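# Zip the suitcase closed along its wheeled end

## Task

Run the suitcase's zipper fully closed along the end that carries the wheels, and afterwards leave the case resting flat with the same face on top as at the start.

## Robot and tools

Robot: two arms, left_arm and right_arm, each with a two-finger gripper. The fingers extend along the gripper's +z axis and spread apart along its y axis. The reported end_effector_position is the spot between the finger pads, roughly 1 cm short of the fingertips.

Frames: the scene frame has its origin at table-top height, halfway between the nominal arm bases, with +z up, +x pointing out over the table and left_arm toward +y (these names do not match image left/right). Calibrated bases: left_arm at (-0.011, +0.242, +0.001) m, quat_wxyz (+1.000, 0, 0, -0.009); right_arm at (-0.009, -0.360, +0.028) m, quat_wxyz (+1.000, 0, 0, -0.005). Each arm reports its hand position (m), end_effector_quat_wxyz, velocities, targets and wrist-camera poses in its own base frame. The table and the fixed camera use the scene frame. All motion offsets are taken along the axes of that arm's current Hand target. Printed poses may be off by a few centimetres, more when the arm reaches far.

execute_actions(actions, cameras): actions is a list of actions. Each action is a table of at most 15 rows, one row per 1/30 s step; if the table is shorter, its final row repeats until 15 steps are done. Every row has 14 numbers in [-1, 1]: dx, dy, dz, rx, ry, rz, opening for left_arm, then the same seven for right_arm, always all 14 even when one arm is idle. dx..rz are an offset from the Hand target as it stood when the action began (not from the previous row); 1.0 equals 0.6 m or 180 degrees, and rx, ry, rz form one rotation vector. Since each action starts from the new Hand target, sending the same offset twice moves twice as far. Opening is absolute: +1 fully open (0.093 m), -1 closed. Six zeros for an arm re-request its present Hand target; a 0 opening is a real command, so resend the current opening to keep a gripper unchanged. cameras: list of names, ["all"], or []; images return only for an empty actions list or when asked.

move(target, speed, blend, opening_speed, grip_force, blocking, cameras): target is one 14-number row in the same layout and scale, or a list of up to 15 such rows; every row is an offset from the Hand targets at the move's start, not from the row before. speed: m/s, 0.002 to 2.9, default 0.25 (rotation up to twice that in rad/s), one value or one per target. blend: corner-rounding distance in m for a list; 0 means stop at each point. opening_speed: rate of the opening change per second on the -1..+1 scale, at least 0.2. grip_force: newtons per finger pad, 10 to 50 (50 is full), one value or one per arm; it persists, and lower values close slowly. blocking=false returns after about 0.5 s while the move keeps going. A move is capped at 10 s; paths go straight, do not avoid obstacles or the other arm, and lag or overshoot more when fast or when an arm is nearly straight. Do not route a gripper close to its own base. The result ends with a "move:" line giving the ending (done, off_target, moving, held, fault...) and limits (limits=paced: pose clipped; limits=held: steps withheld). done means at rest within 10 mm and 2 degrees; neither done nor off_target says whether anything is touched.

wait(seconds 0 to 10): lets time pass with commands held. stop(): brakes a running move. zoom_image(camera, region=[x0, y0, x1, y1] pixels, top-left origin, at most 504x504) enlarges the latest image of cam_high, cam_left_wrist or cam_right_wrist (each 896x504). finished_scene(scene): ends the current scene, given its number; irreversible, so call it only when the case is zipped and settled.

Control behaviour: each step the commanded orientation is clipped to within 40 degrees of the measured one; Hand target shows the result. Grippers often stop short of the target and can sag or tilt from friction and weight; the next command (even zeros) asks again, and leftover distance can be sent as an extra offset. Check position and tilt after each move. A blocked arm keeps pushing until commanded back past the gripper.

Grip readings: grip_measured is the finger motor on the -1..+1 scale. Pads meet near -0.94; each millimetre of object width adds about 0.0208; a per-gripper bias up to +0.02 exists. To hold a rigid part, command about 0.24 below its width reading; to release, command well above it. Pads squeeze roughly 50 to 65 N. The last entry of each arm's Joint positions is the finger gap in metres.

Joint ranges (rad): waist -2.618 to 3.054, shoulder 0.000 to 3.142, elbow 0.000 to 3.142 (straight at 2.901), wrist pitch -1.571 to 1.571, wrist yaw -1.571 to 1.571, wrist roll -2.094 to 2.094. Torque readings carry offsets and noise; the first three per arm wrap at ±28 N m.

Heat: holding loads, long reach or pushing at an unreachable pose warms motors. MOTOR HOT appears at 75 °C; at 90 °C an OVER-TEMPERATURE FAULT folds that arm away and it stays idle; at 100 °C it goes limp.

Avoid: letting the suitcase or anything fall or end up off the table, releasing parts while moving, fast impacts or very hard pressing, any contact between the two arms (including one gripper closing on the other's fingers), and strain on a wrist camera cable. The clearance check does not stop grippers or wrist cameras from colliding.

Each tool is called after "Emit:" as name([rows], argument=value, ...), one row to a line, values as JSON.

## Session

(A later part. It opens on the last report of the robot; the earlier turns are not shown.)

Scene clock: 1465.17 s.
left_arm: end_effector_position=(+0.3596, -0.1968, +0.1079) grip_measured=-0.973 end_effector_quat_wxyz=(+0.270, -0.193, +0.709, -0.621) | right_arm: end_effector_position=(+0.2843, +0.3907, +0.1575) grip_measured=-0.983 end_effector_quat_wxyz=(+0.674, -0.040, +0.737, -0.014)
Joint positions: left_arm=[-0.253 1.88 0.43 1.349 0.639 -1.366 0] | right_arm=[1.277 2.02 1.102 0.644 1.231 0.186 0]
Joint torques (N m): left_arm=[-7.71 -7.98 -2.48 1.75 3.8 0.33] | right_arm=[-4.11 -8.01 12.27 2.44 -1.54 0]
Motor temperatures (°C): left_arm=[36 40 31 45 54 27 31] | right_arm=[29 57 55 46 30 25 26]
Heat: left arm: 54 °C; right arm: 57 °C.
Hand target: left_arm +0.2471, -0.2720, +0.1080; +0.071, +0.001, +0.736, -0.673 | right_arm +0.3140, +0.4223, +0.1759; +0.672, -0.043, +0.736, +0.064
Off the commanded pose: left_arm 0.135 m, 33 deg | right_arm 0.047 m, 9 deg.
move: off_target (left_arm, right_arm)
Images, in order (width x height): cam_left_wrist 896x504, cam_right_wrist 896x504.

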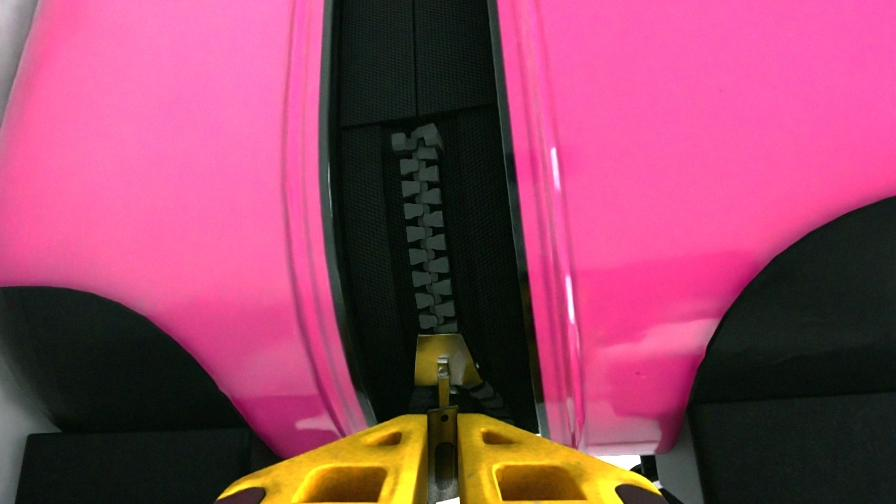

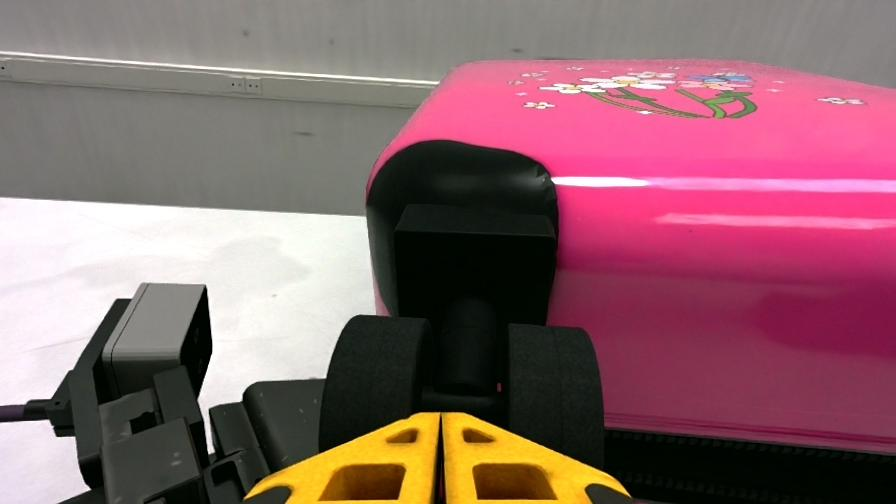

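Emit:
move(target=[-0.086, 0.004, 0.059, 0, 0, 0, -1, 0, 0.012, 0.0, 0, 0, 0, -0.99], speed=0.08, cameras=["cam_left_wrist", "cam_right_wrist"])

Scene clock: 1501.40 s.
left_arm: end_effector_position=(+0.3857, -0.2196, +0.1090) grip_measured=-0.973 end_effector_quat_wxyz=(+0.249, -0.177, +0.716, -0.628) | right_arm: end_effector_position=(+0.3043, +0.3866, +0.1579) grip_measured=-0.983 end_effector_quat_wxyz=(+0.674, -0.025, +0.738, -0.028)
Joint positions: left_arm=[-0.281 1.946 0.585 1.249 0.666 -1.366 0] | right_arm=[1.232 2.047 1.145 0.628 1.228 0.183 0]
Joint torques (N m): left_arm=[-8.51 -5.38 4.37 1.51 3.38 0.3] | right_arm=[-0.49 -8.58 11.51 2.43 -1.45 0.05]
Motor temperatures (°C): left_arm=[36 43 31 44 63 27 31] | right_arm=[30 57 57 46 31 25 26]
Heat: left arm: 63 °C; right arm: 57 °C.
Hand target: left_arm +0.3021, -0.3020, +0.1082; +0.071, +0.001, +0.736, -0.673 | right_arm +0.3129, +0.4294, +0.1761; +0.672, -0.043, +0.736, +0.064
Off the commanded pose: left_arm 0.117 m, 30 deg | right_arm 0.047 m, 11 deg.
move: off_target (left_arm, right_arm)
Images, in order (width x height): cam_left_wrist 896x504, cam_right_wrist 896x504.

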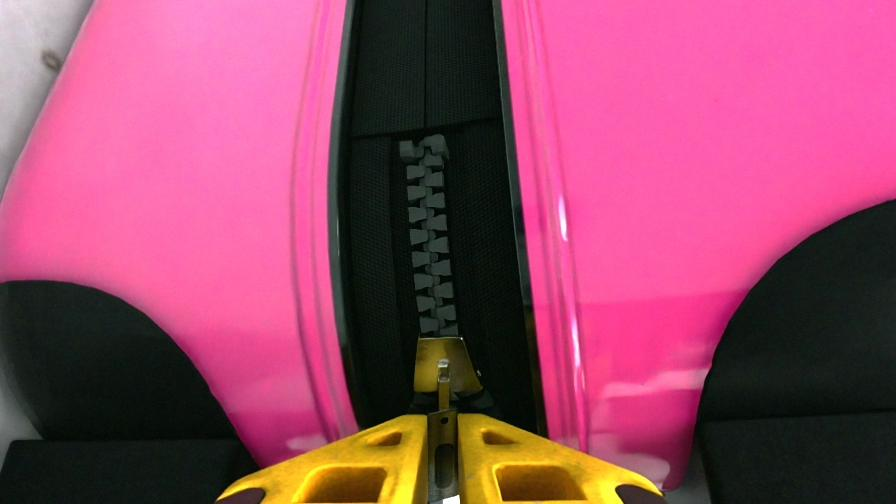

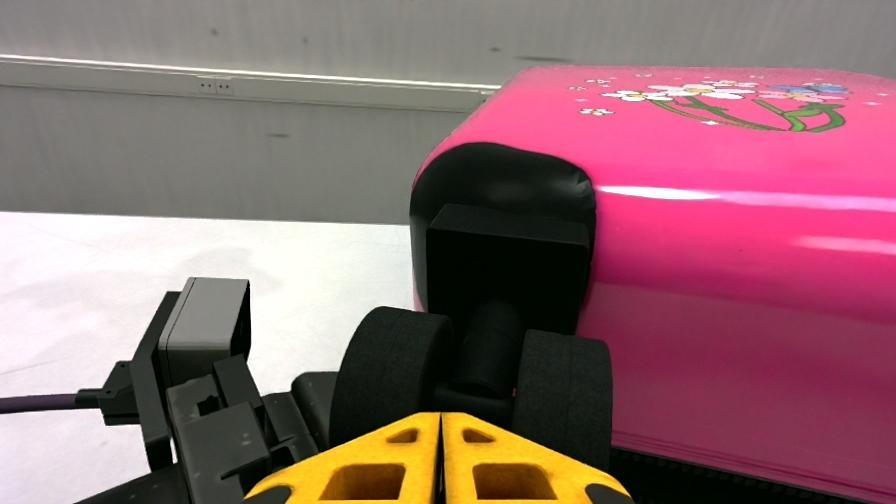

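Emit:
move(target=[-0.15, 0.007, -0.108, -0.0165, -0.154, -0.013, -1, 0, -0.045, -0.014, 0, 0, 0, -0.99], speed=0.15, cameras=["all"])

Scene clock: 1518.33 s.
left_arm: end_effector_position=(+0.3910, -0.2152, +0.1087) grip_measured=-0.973 end_effector_quat_wxyz=(+0.251, -0.198, +0.712, -0.626) | right_arm: end_effector_position=(+0.3058, +0.3879, +0.1557) grip_measured=-0.983 end_effector_quat_wxyz=(+0.666, -0.050, +0.745, -0.002)
Joint positions: left_arm=[-0.276 1.946 0.588 1.245 0.639 -1.392 0] | right_arm=[1.218 2.014 1.103 0.635 1.14 0.183 0]
Joint torques (N m): left_arm=[-1.26 -8.25 5.67 1.39 0.33 0.02] | right_arm=[-0.64 -11.22 5.93 2.77 -0.78 0.12]
Motor temperatures (°C): left_arm=[36 41 31 44 61 27 32] | right_arm=[29 60 58 46 31 25 26]
Heat: left arm: 61 °C; right arm: 60 °C.
Hand target: left_arm +0.3850, -0.2290, +0.1190; +0.231, -0.177, +0.715, -0.636 | right_arm +0.3087, +0.4014, +0.1759; +0.672, -0.043, +0.736, +0.064
Off the commanded pose: left_arm 0.018 m, 4 deg | right_arm 0.024 m, 8 deg.
move: off_target (left_arm, right_arm)

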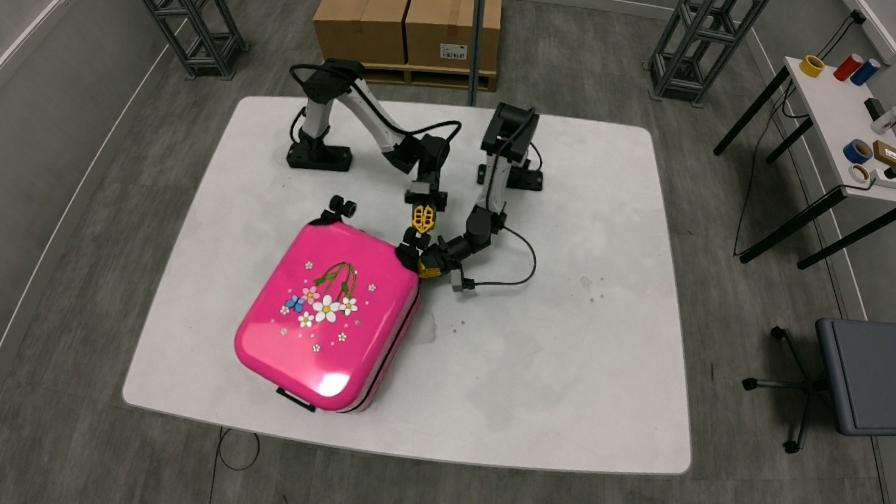

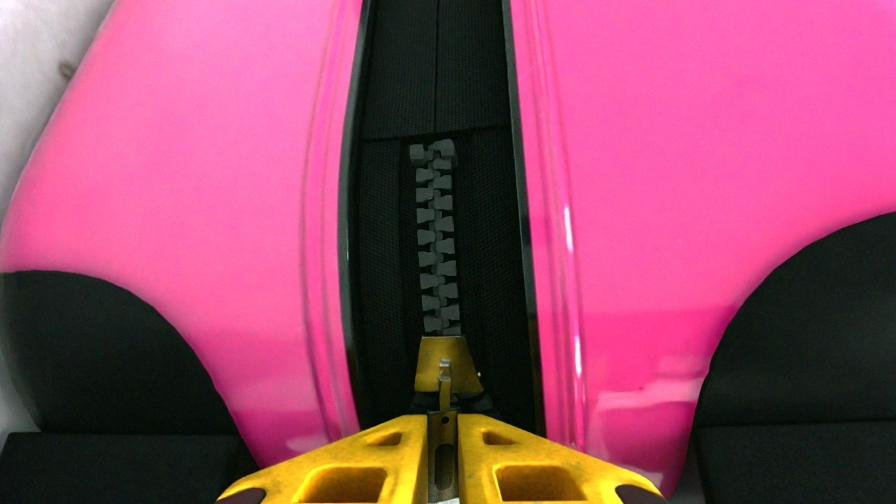

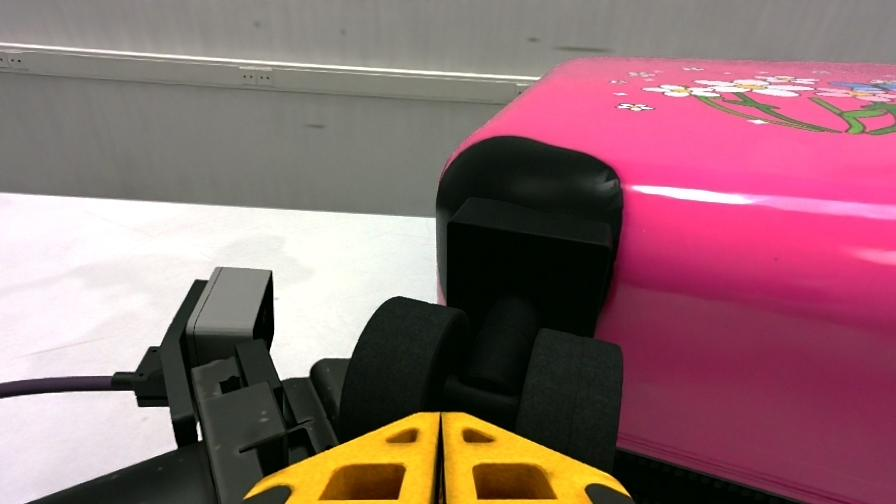

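Emit:
move([
  [0, 0, 0, 0, 0, 0, -1, -0.0113, -0.0057, -0.1417, 0, 0, 0, -0.99],
  [0, 0, 0, 0, 0, 0, -1, -0.3032, -0.1462, -0.1158, -0.0586, 0.1512, -0.0444, -0.99],
  [0, 0, 0, 0, 0, 0, -1, -0.142, -0.2237, 0.1327, -0.1172, 0.3023, -0.0887, -0.99],
], speed=0.2, blend=[0.02, 0.05, 0], cameras=["all"])

Scene clock: 1574.57 s.
left_arm: end_effector_position=(+0.3910, -0.2152, +0.1087) grip_measured=-0.973 end_effector_quat_wxyz=(+0.251, -0.198, +0.712, -0.626) | right_arm: end_effector_position=(+0.4177, +0.2798, +0.2498) grip_measured=-0.983 end_effector_quat_wxyz=(+0.259, -0.273, +0.923, +0.078)
Joint positions: left_arm=[-0.276 1.946 0.588 1.245 0.639 -1.392 0] | right_arm=[0.592 2.094 2.326 -1.255 0.007 0.016 0]
Joint torques (N m): left_arm=[-1.28 -8.21 5.67 1.39 0.33 0.02] | right_arm=[-0.23 -8.32 8.25 1.4 -0.12 -0.06]
Motor temperatures (°C): left_arm=[31 42 33 43 44 27 32] | right_arm=[28 65 52 50 30 25 26]
Heat: left arm: 44 °C; right arm: 65 °C.
Hand target: left_arm +0.3850, -0.2290, +0.1190; +0.231, -0.177, +0.715, -0.636 | right_arm +0.4150, +0.2789, +0.2487; +0.248, -0.282, +0.924, +0.076
Off the commanded pose: left_arm 0.018 m, 4 deg | right_arm 0.003 m, 2 deg.
move: off_target (left_arm)

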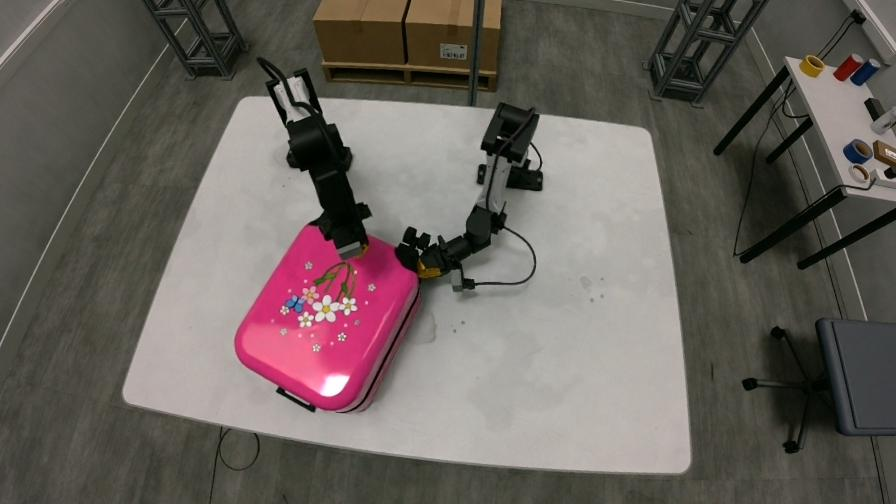

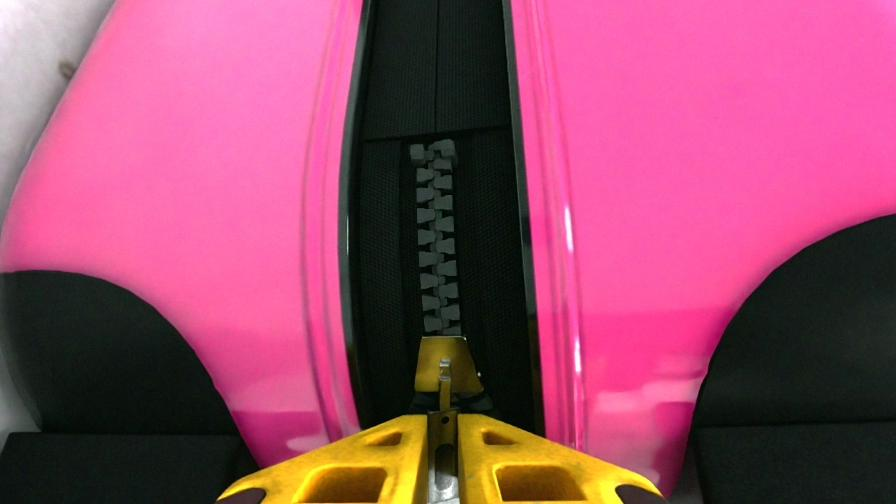

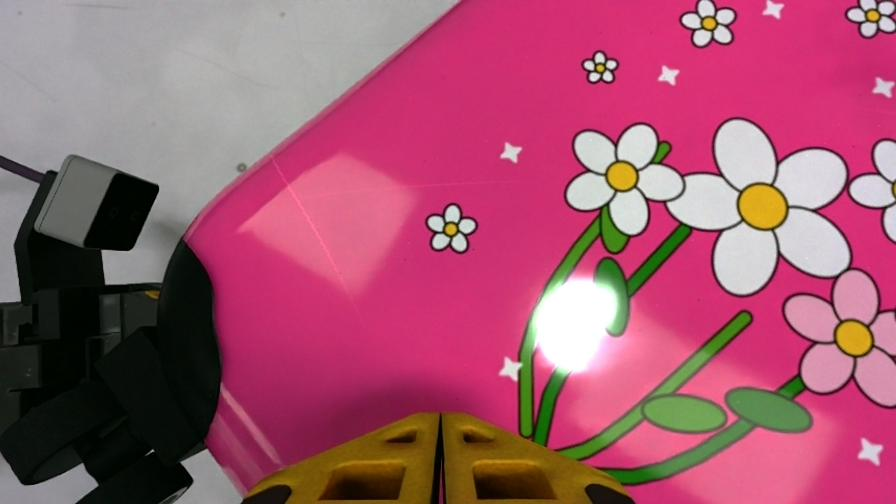

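Emit:
move(target=[0, 0, 0, 0, 0, 0, -1, 0.0835, 0, 0.1444, 0, 0, 0, -0.99], speed=0.05, cameras=["cam_right_wrist", "cam_left_wrist"])

Scene clock: 1583.47 s.
left_arm: end_effector_position=(+0.3910, -0.2152, +0.1083) grip_measured=-0.973 end_effector_quat_wxyz=(+0.251, -0.198, +0.712, -0.625) | right_arm: end_effector_position=(+0.4056, +0.2689, +0.1985) grip_measured=-0.983 end_effector_quat_wxyz=(+0.281, -0.271, +0.917, +0.082)
Joint positions: left_arm=[-0.276 1.946 0.588 1.243 0.639 -1.392 0] | right_arm=[0.589 1.882 1.78 -0.873 0.011 0.011 0]
Joint torques (N m): left_arm=[-1.29 -8.21 5.71 1.42 0.33 0.03] | right_arm=[0.06 -2.22 2.48 2.56 -0.22 -0.13]
Motor temperatures (°C): left_arm=[30 42 33 42 43 27 32] | right_arm=[28 65 51 48 29 25 26]
Heat: left arm: 43 °C; right arm: 65 °C.
Hand target: left_arm +0.3850, -0.2290, +0.1190; +0.231, -0.177, +0.715, -0.636 | right_arm +0.4150, +0.2790, +0.1486; +0.248, -0.282, +0.924, +0.076
Off the commanded pose: left_arm 0.018 m, 4 deg | right_arm 0.052 m, 4 deg.
move: off_target (left_arm, right_arm)
Images, in order (width x height): cam_left_wrist 896x504, cam_right_wrist 896x504.

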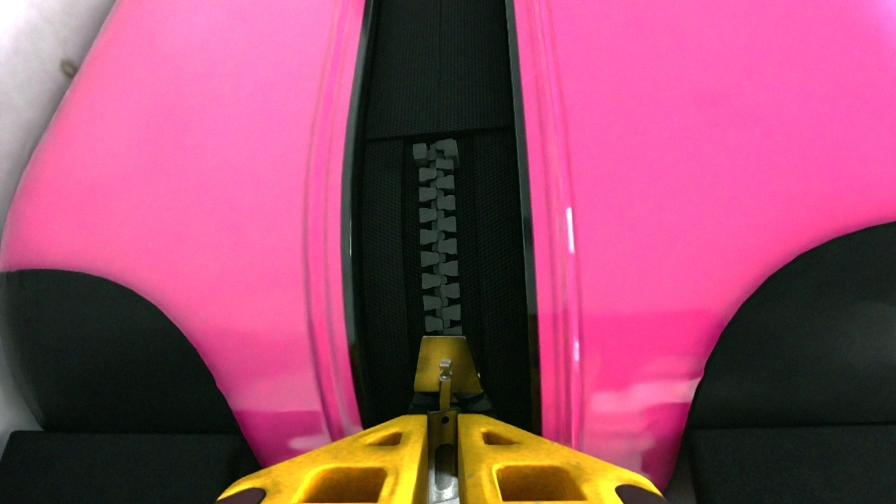

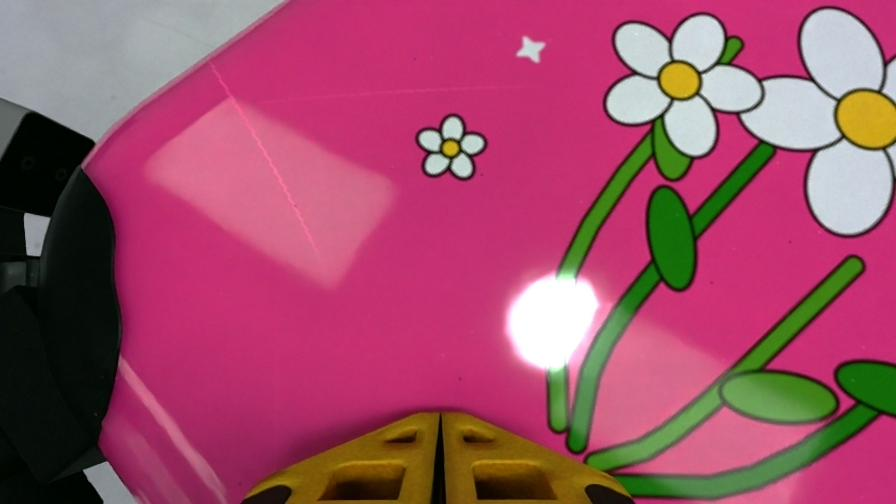

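Emit:
move([
  [0, 0, 0, 0, 0, 0, -1, 0.0334, 0, 0.0578, 0, 0, 0, -0.99],
  [0.0967, -0.0098, -0.005, 0, 0, 0, -1, 0.0334, 0, 0.0578, 0, 0, 0, -0.99],
], speed=0.05, cameras=["cam_right_wrist", "cam_left_wrist"])

Scene clock: 1603.43 s.
left_arm: end_effector_position=(+0.3625, -0.2324, +0.1082) grip_measured=-0.973 end_effector_quat_wxyz=(+0.276, -0.230, +0.708, -0.607) | right_arm: end_effector_position=(+0.4362, +0.2778, +0.1963) grip_measured=-0.983 end_effector_quat_wxyz=(+0.364, -0.254, +0.891, +0.093)
Joint positions: left_arm=[-0.411 1.866 0.471 1.275 0.416 -1.409 0] | right_arm=[0.579 1.864 1.64 -0.577 0.036 0.009 0]
Joint torques (N m): left_arm=[-3.07 -7.83 2.58 1.94 0.95 0.03] | right_arm=[0.44 -0.47 3.43 1.1 -0.39 -0.09]
Motor temperatures (°C): left_arm=[30 43 33 42 42 27 32] | right_arm=[28 59 48 47 29 25 26]
Heat: left arm: 43 °C; right arm: 59 °C.
Hand target: left_arm +0.3349, -0.2590, +0.1189; +0.231, -0.177, +0.715, -0.636 | right_arm +0.4150, +0.2791, +0.1086; +0.248, -0.282, +0.924, +0.076
Off the commanded pose: left_arm 0.040 m, 9 deg | right_arm 0.090 m, 14 deg.
move: off_target (left_arm, right_arm)
Images, in order (width x height): cam_left_wrist 896x504, cam_right_wrist 896x504.

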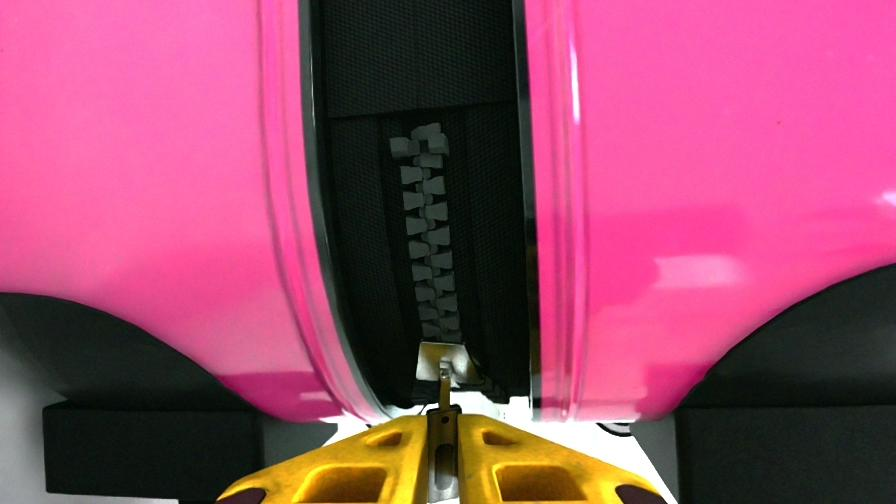

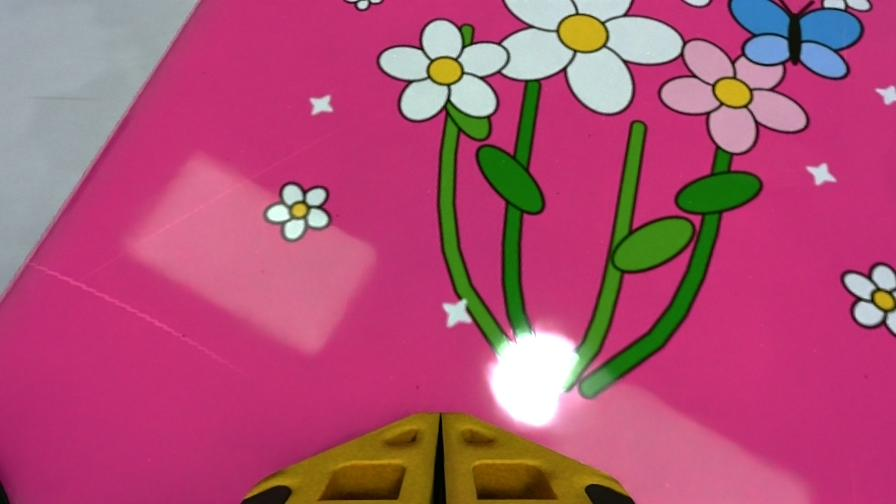

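Emit:
move(target=[0, 0, 0, 0, 0, 0, -1, -0.1, 0, -0.26, 0, 0, 0, -0.99], speed=0.15, cameras=["all"])

Scene clock: 1656.17 s.
left_arm: end_effector_position=(+0.3519, -0.2450, +0.1088) grip_measured=-0.973 end_effector_quat_wxyz=(+0.257, -0.208, +0.714, -0.617) | right_arm: end_effector_position=(+0.4000, +0.2620, +0.2709) grip_measured=-0.983 end_effector_quat_wxyz=(+0.256, -0.271, +0.925, +0.073)
Joint positions: left_arm=[-0.434 1.866 0.471 1.277 0.456 -1.409 0] | right_arm=[0.583 2.028 2.323 -1.326 0.01 0.009 0]
Joint torques (N m): left_arm=[-1.51 -7.79 2.74 1.91 0.55 0.02] | right_arm=[0.5 -8.57 7.87 1.42 -0.17 -0.11]
Motor temperatures (°C): left_arm=[30 42 31 44 39 27 32] | right_arm=[27 50 44 40 29 25 26]
Heat: left arm: 44 °C; right arm: 50 °C.
Hand target: left_arm +0.3349, -0.2590, +0.1189; +0.231, -0.177, +0.715, -0.636 | right_arm +0.3933, +0.2643, +0.2736; +0.248, -0.282, +0.924, +0.076
Off the commanded pose: left_arm 0.024 m, 5 deg | right_arm 0.008 m, 2 deg.
move: off_target (left_arm)

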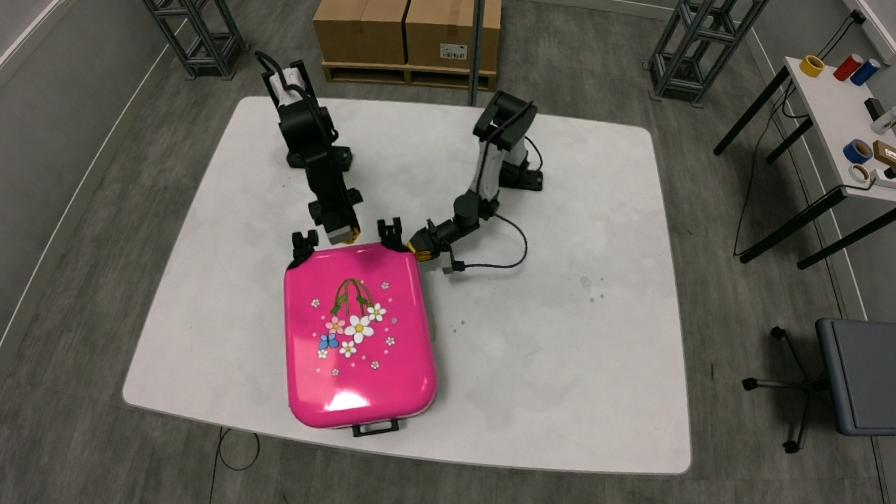

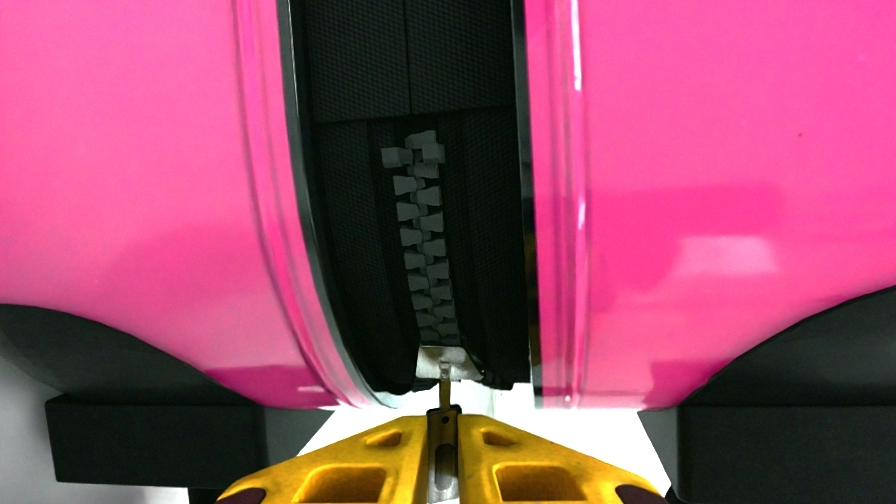

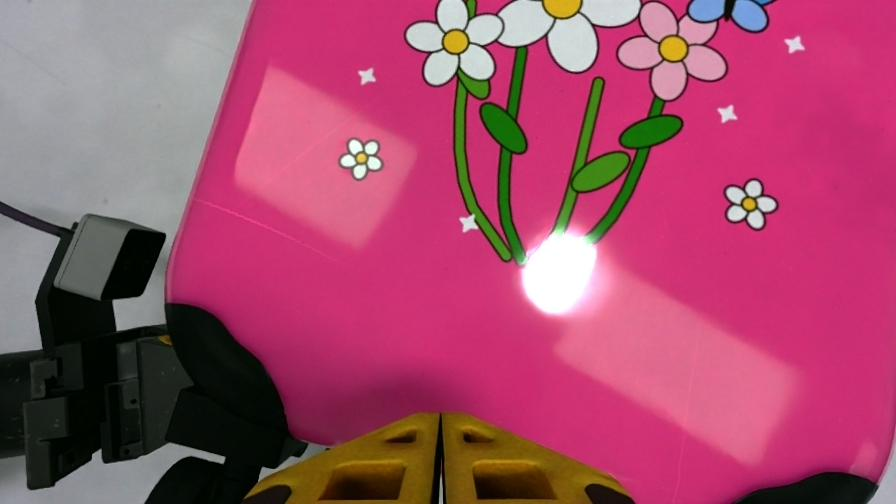

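Emit:
move(target=[0, 0, 0, 0, 0, 0, -1, 0.1737, 0.191, -0.0067, 0.039, 0.0003, 0.0669, 1], speed=0.15, cameras=["cam_right_wrist", "cam_left_wrist"])

Scene clock: 1693.77 s.
left_arm: end_effector_position=(+0.3519, -0.2450, +0.1088) grip_measured=-0.973 end_effector_quat_wxyz=(+0.257, -0.208, +0.714, -0.617) | right_arm: end_effector_position=(+0.2481, +0.3038, +0.2091) grip_measured=+1.000 end_effector_quat_wxyz=(+0.224, -0.185, +0.957, +0.022)
Joint positions: left_arm=[-0.434 1.866 0.471 1.277 0.456 -1.409 0] | right_arm=[1.011 1.732 1.715 -1.203 0.295 0.577 0.093]
Joint torques (N m): left_arm=[-1.51 -7.8 2.77 1.9 0.55 0.02] | right_arm=[-0.59 -9.74 6.12 1.96 0.33 0.2]
Motor temperatures (°C): left_arm=[30 42 31 44 37 27 32] | right_arm=[27 58 47 38 28 25 26]
Heat: left arm: 44 °C; right arm: 58 °C.
Hand target: left_arm +0.3349, -0.2590, +0.1189; +0.231, -0.177, +0.715, -0.636 | right_arm +0.2528, +0.3079, +0.2249; +0.255, -0.168, +0.951, +0.045
Off the commanded pose: left_arm 0.024 m, 5 deg | right_arm 0.017 m, 5 deg.
move: off_target (left_arm, right_arm)
Images, in order (width x height): cam_left_wrist 896x504, cam_right_wrist 896x504.

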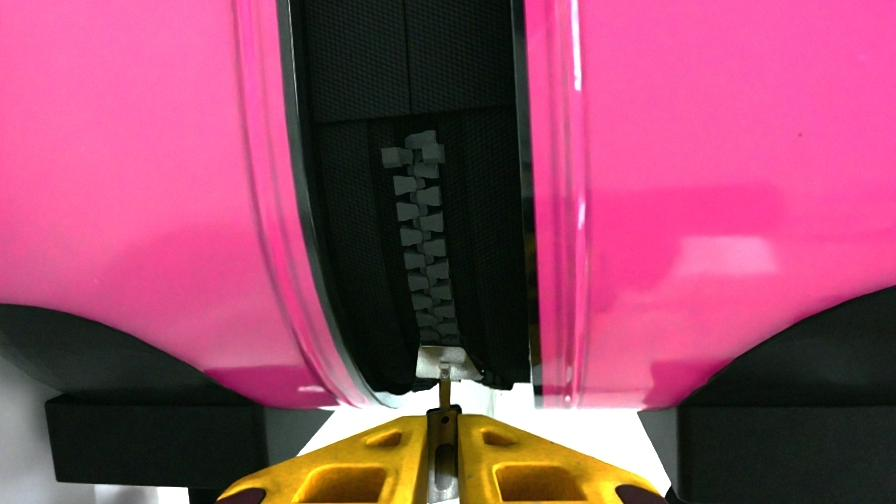

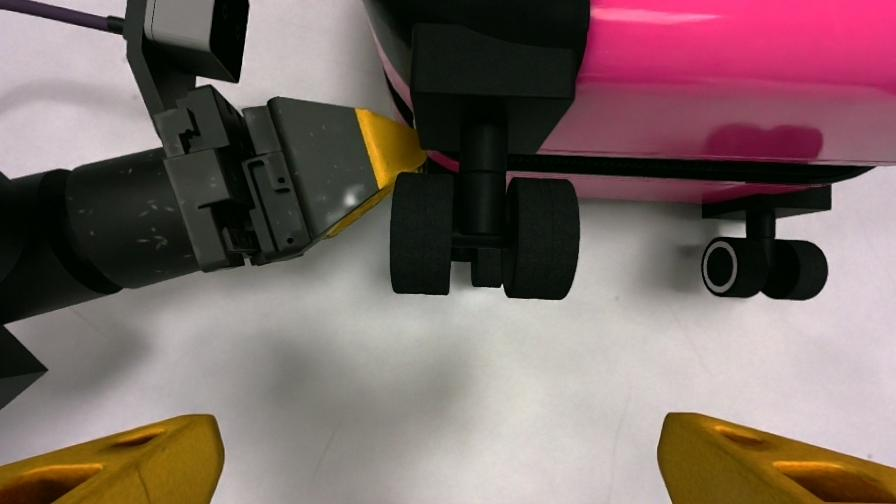

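Emit:
move(target=[0, 0, 0, 0, 0, 0, -1, -0.033, -0.0183, 0.0605, 0, -0.015, 0, 0.52], speed=0.1, cameras=["cam_right_wrist"])

Scene clock: 1709.17 s.
left_arm: end_effector_position=(+0.3519, -0.2450, +0.1088) grip_measured=-0.973 end_effector_quat_wxyz=(+0.257, -0.208, +0.714, -0.617) | right_arm: end_effector_position=(+0.2817, +0.3049, +0.1971) grip_measured=+0.522 end_effector_quat_wxyz=(+0.257, -0.170, +0.951, +0.037)
Joint positions: left_arm=[-0.434 1.866 0.471 1.277 0.456 -1.409 0] | right_arm=[0.944 1.732 1.634 -1.033 0.296 0.523 0.07]
Joint torques (N m): left_arm=[-1.51 -7.82 2.76 1.9 0.54 0.03] | right_arm=[-0.32 -7.51 5.91 2.08 0.23 -0.11]
Motor temperatures (°C): left_arm=[30 42 31 44 36 27 32] | right_arm=[27 61 47 40 28 25 26]
Heat: left arm: 44 °C; right arm: 61 °C.
Hand target: left_arm +0.3349, -0.2590, +0.1189; +0.231, -0.177, +0.715, -0.636 | right_arm +0.2897, +0.3096, +0.2034; +0.277, -0.167, +0.945, +0.049
Off the commanded pose: left_arm 0.024 m, 5 deg | right_arm 0.011 m, 3 deg.
move: off_target (left_arm, right_arm)
Images, in order (width x height): cam_right_wrist 896x504.

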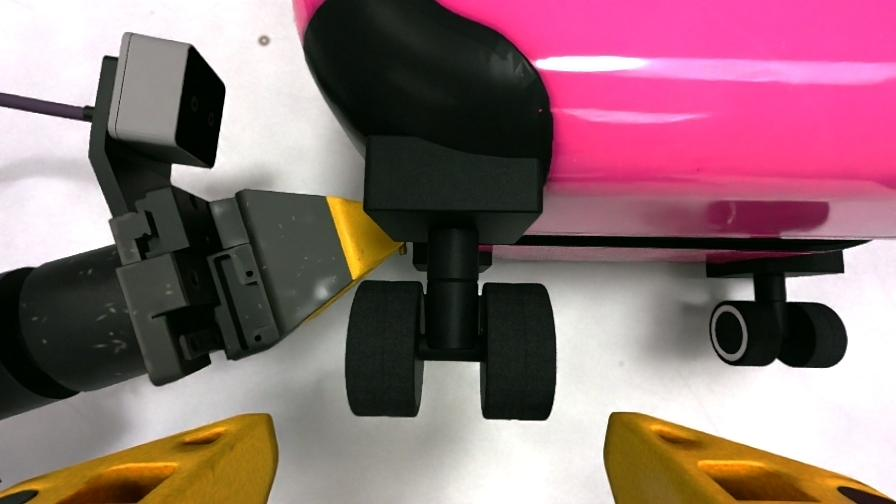

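Emit:
move([
  [0, 0, 0, 0, 0, 0, -1, 0, 0, 0.06, 0, 0, 0, 0.52],
  [0, 0, 0, 0, 0, 0, -1, 0, 0, 0.06, 0, 0, 0, -0.3],
], speed=0.08, grip_force=[50, 45], cameras=["cam_right_wrist", "cam_left_wrist"])

Scene clock: 1723.83 s.
left_arm: end_effector_position=(+0.3519, -0.2450, +0.1088) grip_measured=-0.973 end_effector_quat_wxyz=(+0.257, -0.208, +0.714, -0.617) | right_arm: end_effector_position=(+0.3014, +0.3090, +0.1702) grip_measured=+0.019 end_effector_quat_wxyz=(+0.263, -0.167, +0.949, +0.035)
Joint positions: left_arm=[-0.434 1.866 0.471 1.277 0.456 -1.409 0] | right_arm=[0.912 1.774 1.569 -0.91 0.295 0.494 0.046]
Joint torques (N m): left_arm=[-1.52 -7.82 2.77 1.89 0.54 0.02] | right_arm=[-0.47 -7.06 6.43 2.09 0.12 -0.11]
Motor temperatures (°C): left_arm=[30 42 31 44 36 27 32] | right_arm=[27 61 46 40 28 25 26]
Heat: left arm: 44 °C; right arm: 61 °C.
Hand target: left_arm +0.3349, -0.2590, +0.1189; +0.231, -0.177, +0.715, -0.636 | right_arm +0.3080, +0.3163, +0.1731; +0.277, -0.167, +0.945, +0.049
Off the commanded pose: left_arm 0.024 m, 5 deg | right_arm 0.010 m, 2 deg.
grip_force (N): 50, 45
move: off_target (left_arm); target 2's new opening was sent with right_arm's hand 0.011 m and 2 deg from that target
Images, in order (width x height): cam_left_wrist 896x504, cam_right_wrist 896x504.

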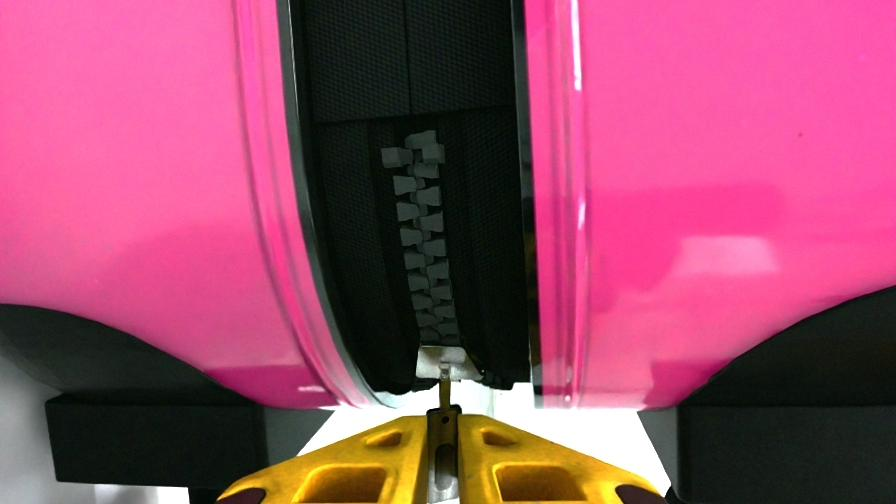

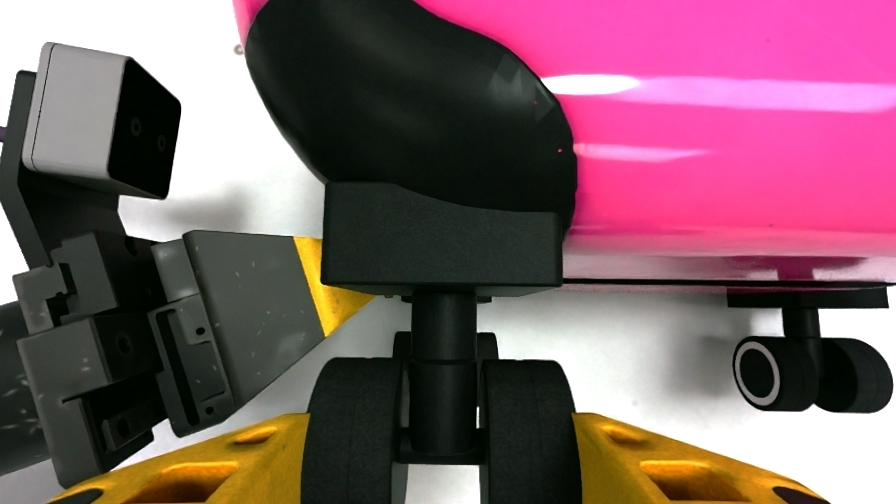

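Emit:
zoom_image(camera="cam_left_wrist", region=[340, 110, 560, 430])

Scaled by 1.575.

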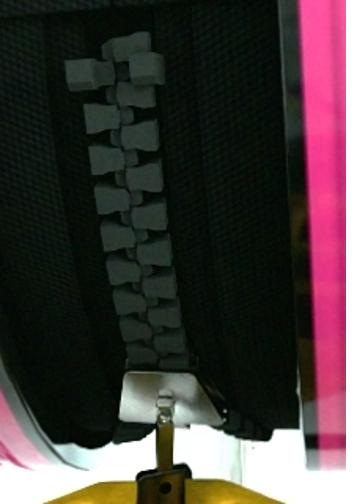

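Emit:
move([
  [0.0855, -0.0068, 0.0532, 0.0073, 0.0688, 0.0059, -1, 0, 0, 0, 0, 0, 0, -0.3],
  [0.1562, -0.0113, 0.0965, 0.0146, 0.1376, 0.0118, -1, 0, 0, 0, 0, 0, 0, -0.3],
], speed=0.07, blend=[0.01, 0], cameras=["cam_right_wrist", "cam_left_wrist"])

Scene clock: 1749.47 s.
left_arm: end_effector_position=(+0.3577, -0.2845, +0.1094) grip_measured=-0.973 end_effector_quat_wxyz=(+0.231, -0.169, +0.716, -0.636) | right_arm: end_effector_position=(+0.3045, +0.2801, +0.1715) grip_measured=+0.012 end_effector_quat_wxyz=(+0.255, -0.152, +0.955, -0.007)
Joint positions: left_arm=[-0.497 1.958 0.594 1.269 0.491 -1.409 0] | right_arm=[0.881 1.757 1.569 -0.99 0.343 0.496 0.046]
Joint torques (N m): left_arm=[-8.17 -5.05 7.34 1.48 2.71 0.29] | right_arm=[1.55 -6.11 6.15 2.79 -0.25 -0.02]
Motor temperatures (°C): left_arm=[30 42 31 44 36 27 32] | right_arm=[27 57 47 42 28 25 27]
Heat: left arm: 44 °C; right arm: 57 °C.
Hand target: left_arm +0.2889, -0.3590, +0.1108; +0.088, -0.018, +0.736, -0.671 | right_arm +0.3080, +0.3163, +0.1731; +0.277, -0.167, +0.945, +0.049
Off the commanded pose: left_arm 0.101 m, 24 deg | right_arm 0.036 m, 7 deg.
grip_force (N): 50, 45
move: off_target (left_arm, right_arm)
Images, in order (width x height): cam_left_wrist 896x504, cam_right_wrist 896x504.

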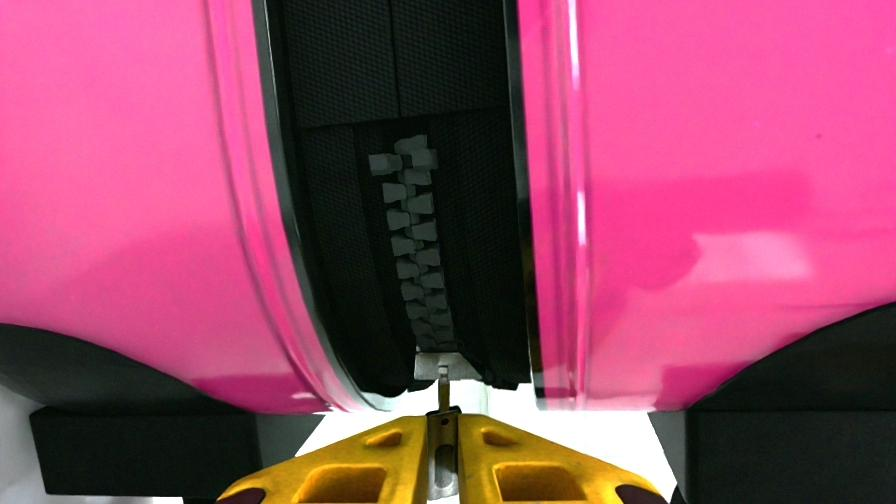

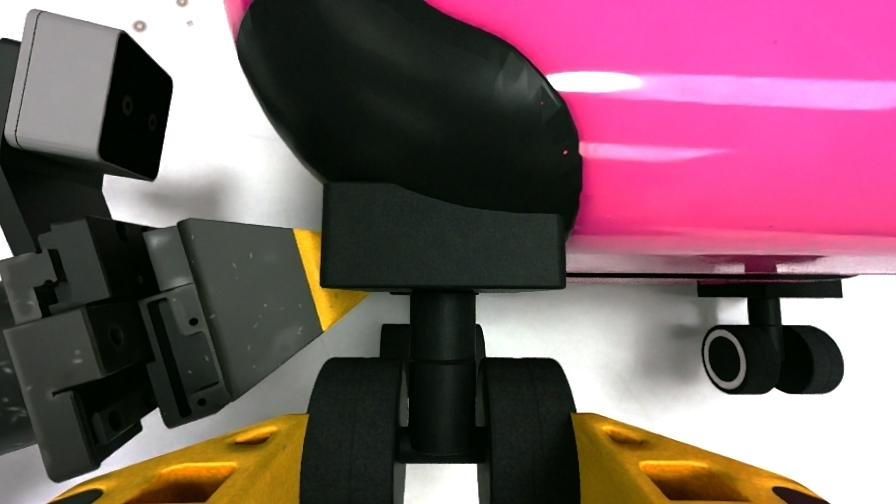

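Emit:
move(target=[0, 0, 0, 0, 0, 0, -1, -0.0683, 0.0768, 0.0438, 0, 0, 0, -0.3], speed=0.1, cameras=["cam_right_wrist", "cam_left_wrist"])

Scene clock: 1757.00 s.
left_arm: end_effector_position=(+0.3545, -0.2932, +0.1100) grip_measured=-0.973 end_effector_quat_wxyz=(+0.219, -0.156, +0.719, -0.641) | right_arm: end_effector_position=(+0.2997, +0.2733, +0.1723) grip_measured=+0.009 end_effector_quat_wxyz=(+0.196, -0.135, +0.970, -0.044)
Joint positions: left_arm=[-0.509 1.966 0.612 1.258 0.516 -1.409 0] | right_arm=[0.873 1.862 1.752 -1.219 0.327 0.556 0.046]
Joint torques (N m): left_arm=[-7.46 -5.23 6.95 1.51 2.49 0.3] | right_arm=[0.94 -7.46 6.22 1.88 0.32 -0.17]
Motor temperatures (°C): left_arm=[31 42 32 44 39 27 32] | right_arm=[27 56 47 42 28 25 27]
Heat: left arm: 44 °C; right arm: 56 °C.
Hand target: left_arm +0.2889, -0.3590, +0.1108; +0.088, -0.018, +0.736, -0.671 | right_arm +0.3064, +0.2898, +0.1759; +0.224, -0.146, +0.963, -0.028 (not the last commanded pose)
Off the commanded pose: left_arm 0.093 m, 22 deg | right_arm 0.110 m, 15 deg.
grip_force (N): 50, 45
move: held (right_arm; a check stopped the path), off_target (left_arm); limits=held
pose unreachable (right arm): on one or more control steps of this call, first in action 0 (counted from 0), this arm could not follow its commanded pose, so it was not sent that pose on those steps. It may still have moved: this result reports where it is.
cause: moving toward the commanded pose would bring a part of the arm too close to another arm (this arm's fingers and the left arm's wrist (the part past joint 4), at the place that arm is still heading or pushing toward).
Images, in order (width x height): cam_left_wrist 896x504, cam_right_wrist 896x504.

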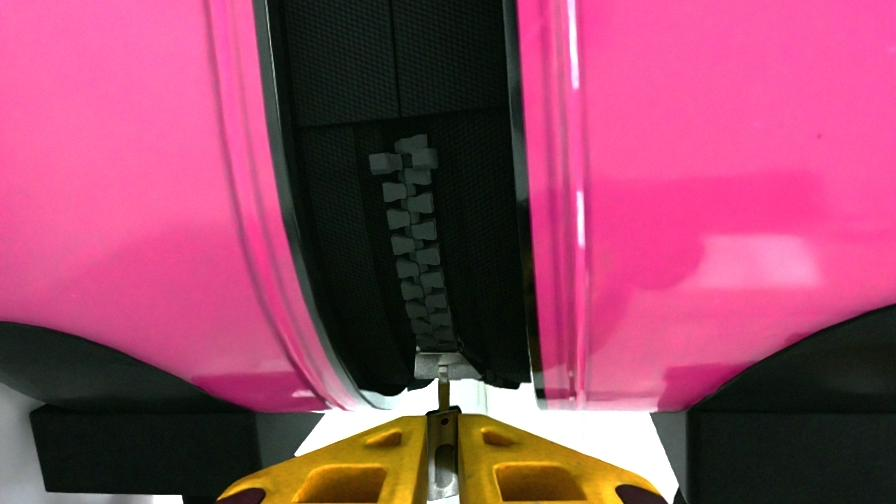

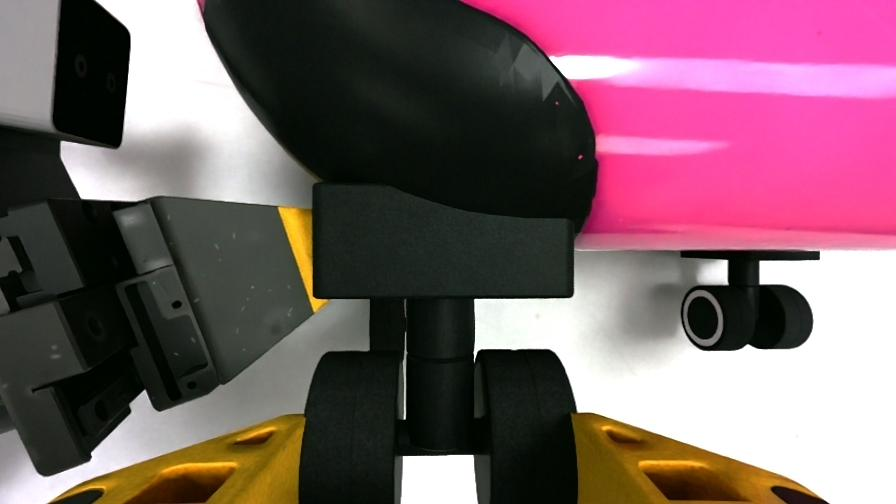

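Emit:
move(target=[-0.1175, 0.007, -0.0735, -0.0146, -0.1376, -0.0117, -1, 0, 0, 0, 0, 0, 0, -0.3], speed=0.15)

Emit:
move(target=[0, 0, 0, 0, 0, 0, -1, 0, 0, 0, 0, 0, 0, 0.6], speed=0.15)

Scene clock: 1783.33 s.
left_arm: end_effector_position=(+0.3609, -0.2914, +0.1096) grip_measured=-0.973 end_effector_quat_wxyz=(+0.246, -0.189, +0.713, -0.629) | right_arm: end_effector_position=(+0.3030, +0.2743, +0.1727) grip_measured=+0.009 end_effector_quat_wxyz=(+0.201, -0.127, +0.971, -0.039)
Joint positions: left_arm=[-0.537 1.959 0.604 1.26 0.401 -1.42 0] | right_arm=[0.869 1.862 1.751 -1.203 0.327 0.566 0.046]
Joint torques (N m): left_arm=[-2.09 -8.4 4.89 1.54 0.01 0.01] | right_arm=[1.47 -7.65 6.32 1.73 0.33 -0.17]
Motor temperatures (°C): left_arm=[34 42 32 42 42 27 32] | right_arm=[27 56 45 40 28 25 28]
Heat: left arm: 42 °C; right arm: 56 °C.
Hand target: left_arm +0.3518, -0.3050, +0.1179; +0.231, -0.176, +0.715, -0.636 | right_arm +0.3064, +0.2898, +0.1759; +0.224, -0.146, +0.963, -0.028
Off the commanded pose: left_arm 0.018 m, 2 deg | right_arm 0.016 m, 4 deg.
grip_force (N): 50, 45
move: off_target (left_arm, right_arm)

Scene clock: 1784.20 s.
left_arm: end_effector_position=(+0.3605, -0.2922, +0.1092) grip_measured=-0.973 end_effector_quat_wxyz=(+0.246, -0.190, +0.713, -0.628) | right_arm: end_effector_position=(+0.3029, +0.2778, +0.1734) grip_measured=+0.598 end_effector_quat_wxyz=(+0.209, -0.140, +0.967, -0.043)
Joint positions: left_arm=[-0.542 1.959 0.604 1.258 0.393 -1.421 0] | right_arm=[0.881 1.862 1.747 -1.191 0.344 0.548 0.074]
Joint torques (N m): left_arm=[-1.77 -8.4 4.92 1.57 0.08 0.02] | right_arm=[0.35 -7.79 6.46 1.67 0.14 -0.14]
Motor temperatures (°C): left_arm=[34 42 32 42 41 27 32] | right_arm=[27 56 45 40 28 25 28]
Heat: left arm: 42 °C; right arm: 56 °C.
Hand target: left_arm +0.3518, -0.3050, +0.1179; +0.231, -0.176, +0.715, -0.636 | right_arm +0.3064, +0.2898, +0.1759; +0.224, -0.146, +0.963, -0.028
Off the commanded pose: left_arm 0.018 m, 2 deg | right_arm 0.013 m, 3 deg.
grip_force (N): 50, 45
move: off_target (left_arm, right_arm)


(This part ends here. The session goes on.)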